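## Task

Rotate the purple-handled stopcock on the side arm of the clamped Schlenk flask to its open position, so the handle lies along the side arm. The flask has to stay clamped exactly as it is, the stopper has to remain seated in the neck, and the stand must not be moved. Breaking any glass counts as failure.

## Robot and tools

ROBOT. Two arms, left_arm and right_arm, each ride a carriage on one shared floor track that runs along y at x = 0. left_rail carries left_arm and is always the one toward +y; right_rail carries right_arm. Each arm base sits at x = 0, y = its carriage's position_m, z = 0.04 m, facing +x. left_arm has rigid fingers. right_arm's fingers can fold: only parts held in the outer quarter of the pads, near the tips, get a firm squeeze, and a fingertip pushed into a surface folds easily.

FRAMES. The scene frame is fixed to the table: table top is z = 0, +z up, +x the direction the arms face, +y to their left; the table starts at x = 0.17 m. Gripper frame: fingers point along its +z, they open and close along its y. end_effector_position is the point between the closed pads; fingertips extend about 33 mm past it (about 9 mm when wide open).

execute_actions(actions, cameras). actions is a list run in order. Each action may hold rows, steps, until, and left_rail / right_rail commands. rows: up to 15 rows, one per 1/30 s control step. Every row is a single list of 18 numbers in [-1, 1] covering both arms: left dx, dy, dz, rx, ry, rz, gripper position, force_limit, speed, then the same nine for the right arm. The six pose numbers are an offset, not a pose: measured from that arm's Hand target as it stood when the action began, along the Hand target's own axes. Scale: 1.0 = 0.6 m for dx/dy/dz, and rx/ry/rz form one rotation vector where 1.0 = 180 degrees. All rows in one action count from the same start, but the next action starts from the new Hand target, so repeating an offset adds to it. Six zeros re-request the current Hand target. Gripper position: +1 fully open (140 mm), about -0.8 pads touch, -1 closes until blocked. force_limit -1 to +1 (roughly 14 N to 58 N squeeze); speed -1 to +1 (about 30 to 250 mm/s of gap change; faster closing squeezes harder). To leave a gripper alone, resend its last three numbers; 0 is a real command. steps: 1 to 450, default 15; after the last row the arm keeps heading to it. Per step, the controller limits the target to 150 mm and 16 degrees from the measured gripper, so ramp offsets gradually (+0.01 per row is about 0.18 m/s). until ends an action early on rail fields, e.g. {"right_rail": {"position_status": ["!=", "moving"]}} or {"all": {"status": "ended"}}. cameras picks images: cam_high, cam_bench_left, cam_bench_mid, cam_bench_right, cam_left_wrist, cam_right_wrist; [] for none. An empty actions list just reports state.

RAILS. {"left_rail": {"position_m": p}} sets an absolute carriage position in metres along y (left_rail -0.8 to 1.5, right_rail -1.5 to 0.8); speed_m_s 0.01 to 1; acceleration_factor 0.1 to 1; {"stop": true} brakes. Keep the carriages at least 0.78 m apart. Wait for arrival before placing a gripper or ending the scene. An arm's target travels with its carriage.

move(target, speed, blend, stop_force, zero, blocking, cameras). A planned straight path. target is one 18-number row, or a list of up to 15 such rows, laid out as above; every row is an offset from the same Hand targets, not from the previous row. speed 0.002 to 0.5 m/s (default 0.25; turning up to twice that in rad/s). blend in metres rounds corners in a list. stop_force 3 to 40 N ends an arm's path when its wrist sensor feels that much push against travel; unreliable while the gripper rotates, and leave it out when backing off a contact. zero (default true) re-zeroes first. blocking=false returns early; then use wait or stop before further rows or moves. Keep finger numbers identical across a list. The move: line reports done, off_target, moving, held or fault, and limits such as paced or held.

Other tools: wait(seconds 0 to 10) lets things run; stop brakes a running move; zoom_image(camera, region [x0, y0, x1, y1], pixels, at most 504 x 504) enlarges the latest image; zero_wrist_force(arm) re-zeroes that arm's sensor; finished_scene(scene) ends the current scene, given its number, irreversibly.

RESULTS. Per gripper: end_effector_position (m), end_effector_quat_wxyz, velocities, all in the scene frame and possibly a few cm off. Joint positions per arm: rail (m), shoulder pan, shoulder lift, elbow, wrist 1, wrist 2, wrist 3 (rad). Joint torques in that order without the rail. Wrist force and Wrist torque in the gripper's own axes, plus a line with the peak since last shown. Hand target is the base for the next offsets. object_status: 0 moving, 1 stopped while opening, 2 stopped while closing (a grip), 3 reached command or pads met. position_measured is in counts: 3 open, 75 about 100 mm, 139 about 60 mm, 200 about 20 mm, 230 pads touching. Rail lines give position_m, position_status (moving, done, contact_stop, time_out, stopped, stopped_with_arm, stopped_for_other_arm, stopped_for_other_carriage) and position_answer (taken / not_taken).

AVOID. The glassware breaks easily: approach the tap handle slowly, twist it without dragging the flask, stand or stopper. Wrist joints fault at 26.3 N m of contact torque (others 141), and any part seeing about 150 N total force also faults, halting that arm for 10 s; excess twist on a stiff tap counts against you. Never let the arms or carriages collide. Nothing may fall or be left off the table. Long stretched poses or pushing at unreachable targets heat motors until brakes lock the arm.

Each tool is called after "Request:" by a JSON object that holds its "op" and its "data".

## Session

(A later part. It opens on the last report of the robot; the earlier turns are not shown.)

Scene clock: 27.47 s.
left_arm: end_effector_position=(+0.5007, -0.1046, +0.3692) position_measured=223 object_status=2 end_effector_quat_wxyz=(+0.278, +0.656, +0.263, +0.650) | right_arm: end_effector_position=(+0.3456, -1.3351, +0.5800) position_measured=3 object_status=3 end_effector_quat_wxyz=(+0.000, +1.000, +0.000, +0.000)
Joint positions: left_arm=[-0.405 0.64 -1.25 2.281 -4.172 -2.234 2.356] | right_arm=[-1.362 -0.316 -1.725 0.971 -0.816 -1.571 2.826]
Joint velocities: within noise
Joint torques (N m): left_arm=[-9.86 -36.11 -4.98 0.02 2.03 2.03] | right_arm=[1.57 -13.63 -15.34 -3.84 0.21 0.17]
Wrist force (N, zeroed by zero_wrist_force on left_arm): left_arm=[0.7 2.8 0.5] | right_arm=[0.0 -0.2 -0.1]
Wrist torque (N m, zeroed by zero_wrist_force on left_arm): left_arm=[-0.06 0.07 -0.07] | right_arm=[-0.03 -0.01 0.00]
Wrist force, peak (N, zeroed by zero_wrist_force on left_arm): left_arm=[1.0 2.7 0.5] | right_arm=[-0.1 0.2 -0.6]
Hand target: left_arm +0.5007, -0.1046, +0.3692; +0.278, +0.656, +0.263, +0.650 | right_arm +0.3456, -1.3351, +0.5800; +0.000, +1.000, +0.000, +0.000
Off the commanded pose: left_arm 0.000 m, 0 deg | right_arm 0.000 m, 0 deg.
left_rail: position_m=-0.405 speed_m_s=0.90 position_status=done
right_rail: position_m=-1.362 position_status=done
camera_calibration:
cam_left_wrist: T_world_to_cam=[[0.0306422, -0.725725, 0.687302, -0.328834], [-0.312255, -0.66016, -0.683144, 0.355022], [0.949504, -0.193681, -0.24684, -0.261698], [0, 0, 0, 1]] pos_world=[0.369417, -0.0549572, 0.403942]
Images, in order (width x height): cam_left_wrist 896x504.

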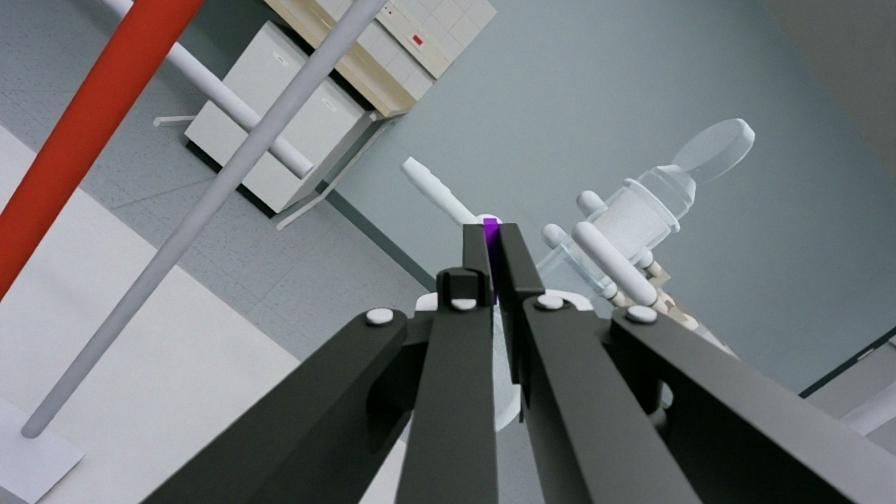

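Request:
{"op": "move", "data": {"target": [0, 0.0004, 0, 0, 0, -0.0833, -1, -1, -1, 0, 0, 0, 0, 0, 0, 1, 1, 1], "speed": 0.1, "cameras": ["cam_left_wrist"]}}

Scene clock: 29.67 s.
left_arm: end_effector_position=(+0.5007, -0.1048, +0.3694) position_measured=223 object_status=2 end_effector_quat_wxyz=(+0.360, +0.616, +0.346, +0.608) | right_arm: end_effector_position=(+0.3456, -1.3351, +0.5800) position_measured=3 object_status=3 end_effector_quat_wxyz=(+0.000, +1.000, +0.000, +0.000)
Joint positions: left_arm=[-0.405 0.64 -1.251 2.281 -4.172 -2.233 2.095] | right_arm=[-1.362 -0.316 -1.725 0.971 -0.816 -1.571 2.826]
Joint velocities: within noise
Joint torques (N m): left_arm=[-14.29 -20.02 -8.95 -4.79 1.37 -1.79] | right_arm=[2.02 -13.4 -15.66 -3.76 0.13 0.25]
Wrist force (N, zeroed by zero_wrist_force on left_arm): left_arm=[-1.3 -1.3 -0.5] | right_arm=[0.3 0.0 -0.2]
Wrist torque (N m, zeroed by zero_wrist_force on left_arm): left_arm=[0.05 0.06 -0.06] | right_arm=[0.00 -0.07 0.00]
Wrist force, peak (N, zeroed by zero_wrist_force on left_arm): left_arm=[1.1 2.9 0.4] | right_arm=[-0.1 0.2 -0.7]
Hand target: left_arm +0.5007, -0.1048, +0.3694; +0.360, +0.616, +0.347, +0.608 | right_arm +0.3456, -1.3351, +0.5800; +0.000, +1.000, +0.000, +0.000
Off the commanded pose: left_arm 0.000 m, 0 deg | right_arm 0.000 m, 0 deg.
left_rail: position_m=-0.405 speed_m_s=0.90 position_status=done
right_rail: position_m=-1.362 position_status=done
move: done
camera_calibration:
cam_left_wrist: T_world_to_cam=[[0.0352169, -0.523488, 0.851305, -0.370777], [-0.315724, -0.814035, -0.487509, 0.268381], [0.948197, -0.251609, -0.193945, -0.286617], [0, 0, 0, 1]] pos_world=[0.369562, -0.0477407, 0.390895]
Images, in order (width x height): cam_left_wrist 896x504.

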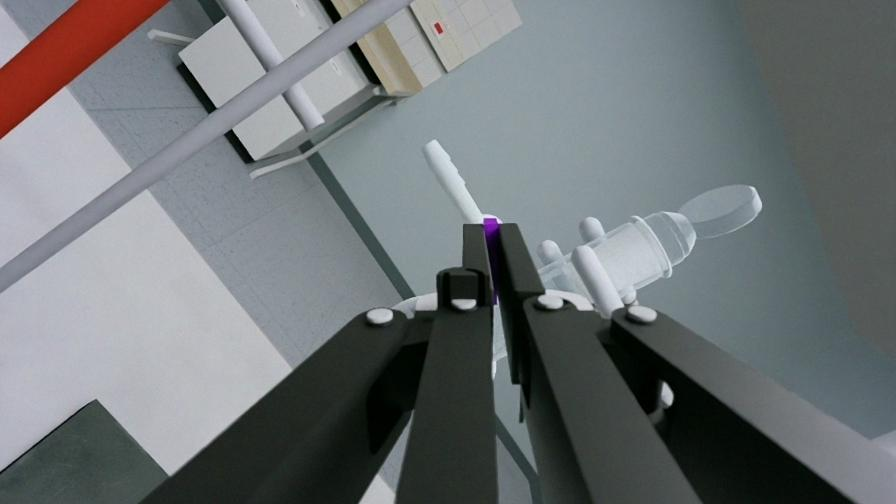

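Request:
{"op": "move", "data": {"target": [-0.0002, -0.0002, 0, 0, 0, -0.1667, -1, -1, -1, 0, 0, 0, 0, 0, 0, 1, 1, 1], "speed": 0.1, "cameras": ["cam_left_wrist"]}}

Request:
{"op": "zoom_image", "data": {"camera": "cam_left_wrist", "region": [430, 100, 560, 320]}}

Scene clock: 33.47 s.
left_arm: end_effector_position=(+0.5007, -0.1048, +0.3692) position_measured=223 object_status=2 end_effector_quat_wxyz=(+0.506, +0.506, +0.494, +0.494) | right_arm: end_effector_position=(+0.3456, -1.3351, +0.5800) position_measured=3 object_status=3 end_effector_quat_wxyz=(+0.000, +1.000, +0.000, +0.000)
Joint positions: left_arm=[-0.405 0.64 -1.25 2.281 -4.172 -2.233 1.571] | right_arm=[-1.362 -0.316 -1.725 0.971 -0.816 -1.571 2.826]
Joint velocities: within noise
Joint torques (N m): left_arm=[-15.65 -22.62 -12.24 -5.48 0.69 -1.82] | right_arm=[1.75 -14.13 -17.05 -3.65 0.15 0.21]
Wrist force (N, zeroed by zero_wrist_force on left_arm): left_arm=[-0.3 -2.7 -1.2] | right_arm=[-0.1 0.1 -0.2]
Wrist torque (N m, zeroed by zero_wrist_force on left_arm): left_arm=[0.21 0.29 -0.35] | right_arm=[0.02 0.01 0.00]
Wrist force, peak (N, zeroed by zero_wrist_force on left_arm): left_arm=[-0.5 -2.8 -1.4] | right_arm=[0.2 0.0 -0.6]
Hand target: left_arm +0.5007, -0.1048, +0.3692; +0.506, +0.506, +0.494, +0.494 | right_arm +0.3456, -1.3351, +0.5800; +0.000, +1.000, +0.000, +0.000
Off the commanded pose: left_arm 0.000 m, 0 deg | right_arm 0.000 m, 0 deg.
left_rail: position_m=-0.405 speed_m_s=0.90 position_status=done
right_rail: position_m=-1.362 position_status=done
move: done
camera_calibration:
cam_left_wrist: T_world_to_cam=[[0.0465142, -0.0278007, 0.998531, -0.378664], [-0.318766, -0.947763, -0.0115383, 0.0800298], [0.946692, -0.317761, -0.0529464, -0.34491], [0, 0, 0, 1]] pos_world=[0.369647, -0.0442765, 0.360769]
Images, in order (width x height): cam_left_wrist 896x504.

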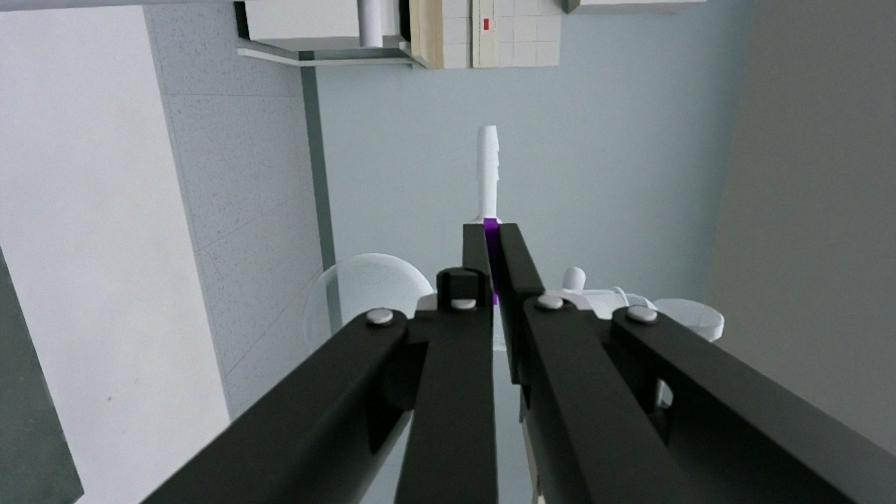

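Scaled by 2.291.

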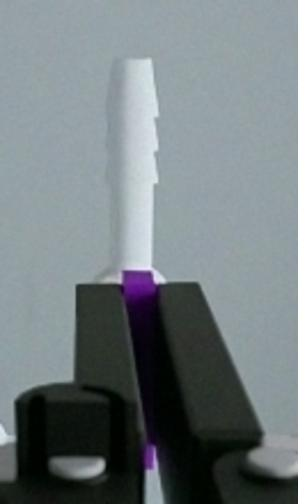

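Request:
{"op": "execute_actions", "data": {"actions": [{"rows": [[0,0,0,0,0,0,-0.62,-1,-1,0,0,0,0,0,0,1,1,1]], "steps": 25}], "cameras": ["cam_left_wrist"]}}

Scene clock: 34.80 s.
left_arm: end_effector_position=(+0.5007, -0.1048, +0.3692) position_measured=208 object_status=3 end_effector_quat_wxyz=(+0.506, +0.506, +0.494, +0.494) | right_arm: end_effector_position=(+0.3456, -1.3351, +0.5800) position_measured=3 object_status=3 end_effector_quat_wxyz=(+0.000, +1.000, +0.000, +0.000)
Joint positions: left_arm=[-0.405 0.64 -1.25 2.281 -4.172 -2.233 1.571] | right_arm=[-1.362 -0.316 -1.725 0.971 -0.816 -1.571 2.826]
Joint velocities: within noise
Joint torques (N m): left_arm=[-9.69 -21.14 -23.93 -0.6 0.6 -1.48] | right_arm=[1.9 -13.99 -17.66 -3.74 0.18 0.23]
Wrist force (N, zeroed by zero_wrist_force on left_arm): left_arm=[-2.5 1.2 -0.6] | right_arm=[0.3 -0.1 -0.2]
Wrist torque (N m, zeroed by zero_wrist_force on left_arm): left_arm=[0.06 0.22 -0.47] | right_arm=[-0.02 -0.06 0.00]
Wrist force, peak (N, zeroed by zero_wrist_force on left_arm): left_arm=[-0.4 -3.0 -0.9] | right_arm=[0.2 0.1 -0.6]
Hand target: left_arm +0.5007, -0.1048, +0.3692; +0.506, +0.506, +0.494, +0.494 | right_arm +0.3456, -1.3351, +0.5800; +0.000, +1.000, +0.000, +0.000
Off the commanded pose: left_arm 0.000 m, 0 deg | right_arm 0.000 m, 0 deg.
left_rail: position_m=-0.405 speed_m_s=0.90 position_status=done
right_rail: position_m=-1.362 position_status=done
camera_calibration:
cam_left_wrist: T_world_to_cam=[[0.0464576, -0.0276125, 0.998539, -0.378644], [-0.318781, -0.94776, -0.0113768, 0.079981], [0.946689, -0.317786, -0.052833, -0.344966], [0, 0, 0, 1]] pos_world=[0.369663, -0.0442779, 0.360775]
Images, in order (width x height): cam_left_wrist 896x504.

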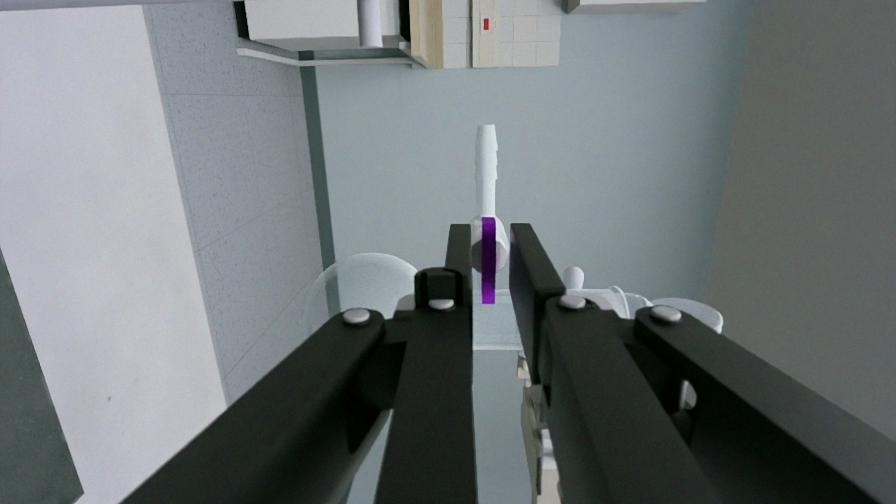

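Request:
{"op": "move", "data": {"target": [0, 0, -0.17, 0, 0, 0, -0.62, -1, -1, 0, 0, 0, 0, 0, 0, 1, 1, 1], "speed": 0.15, "cameras": ["cam_left_wrist", "cam_bench_mid"]}}

Request:
{"op": "zoom_image", "data": {"camera": "cam_left_wrist", "region": [360, 100, 660, 300]}}

Scene clock: 36.53 s.
left_arm: end_effector_position=(+0.3988, -0.1025, +0.3692) position_measured=208 object_status=3 end_effector_quat_wxyz=(+0.506, +0.506, +0.494, +0.494) | right_arm: end_effector_position=(+0.3456, -1.3351, +0.5800) position_measured=3 object_status=3 end_effector_quat_wxyz=(+0.000, +1.000, +0.000, +0.000)
Joint positions: left_arm=[-0.405 0.867 -1.32 2.393 -4.215 -2.461 1.571] | right_arm=[-1.362 -0.316 -1.725 0.971 -0.816 -1.571 2.826]
Joint velocities: within noise
Joint torques (N m): left_arm=[14.78 -33.44 -2.62 -3.86 -1.86 0.21] | right_arm=[1.55 -14.07 -16.92 -3.66 0.13 0.3]
Wrist force (N, zeroed by zero_wrist_force on left_arm): left_arm=[-2.4 1.2 -0.3] | right_arm=[0.0 -0.2 -0.3]
Wrist torque (N m, zeroed by zero_wrist_force on left_arm): left_arm=[0.04 0.22 -0.47] | right_arm=[-0.03 0.00 0.00]
Wrist force, peak (N, zeroed by zero_wrist_force on left_arm): left_arm=[-2.7 1.6 -1.5] | right_arm=[-0.2 0.3 -0.5]
Hand target: left_arm +0.3987, -0.1025, +0.3692; +0.506, +0.506, +0.494, +0.494 | right_arm +0.3456, -1.3351, +0.5800; +0.000, +1.000, +0.000, +0.000
Off the commanded pose: left_arm 0.000 m, 0 deg | right_arm 0.000 m, 0 deg.
left_rail: position_m=-0.405 speed_m_s=0.90 position_status=done
right_rail: position_m=-1.362 position_status=done
move: done
camera_calibration:
cam_left_wrist: T_world_to_cam=[[0.046469, -0.0276114, 0.998538, -0.373844], [-0.318746, -0.947772, -0.0113742, 0.049669], [0.9467, -0.317752, -0.052843, -0.247749], [0, 0, 0, 1]] pos_world=[0.267748, -0.0419702, 0.360771]
Images, in order (width x height): cam_bench_mid 896x504, cam_left_wrist 896x504.

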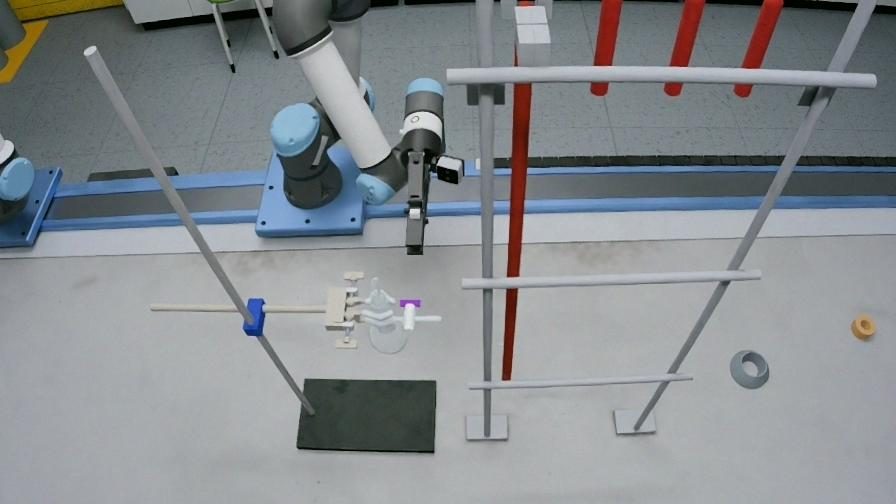

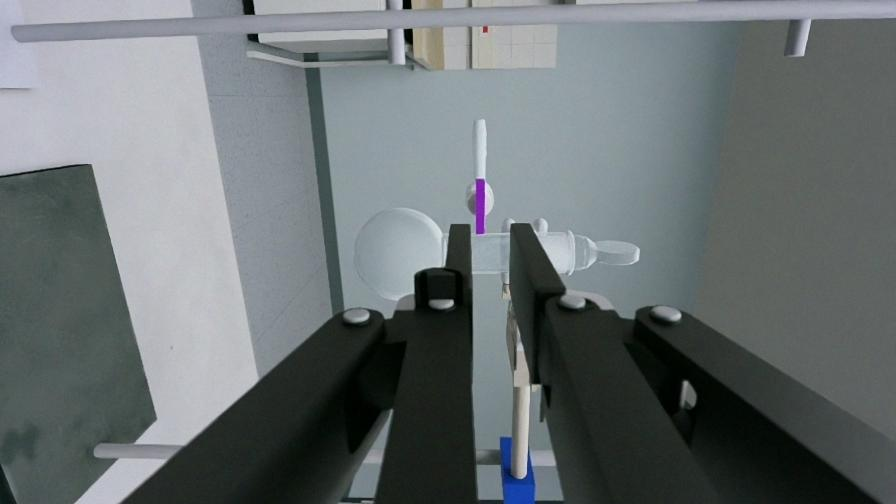

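Scaled by 1.680.

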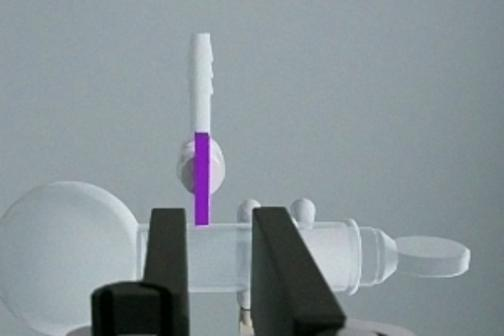

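Request:
{"op": "finished_scene", "data": {"scene": 2}}

The scene is finished: the task was done.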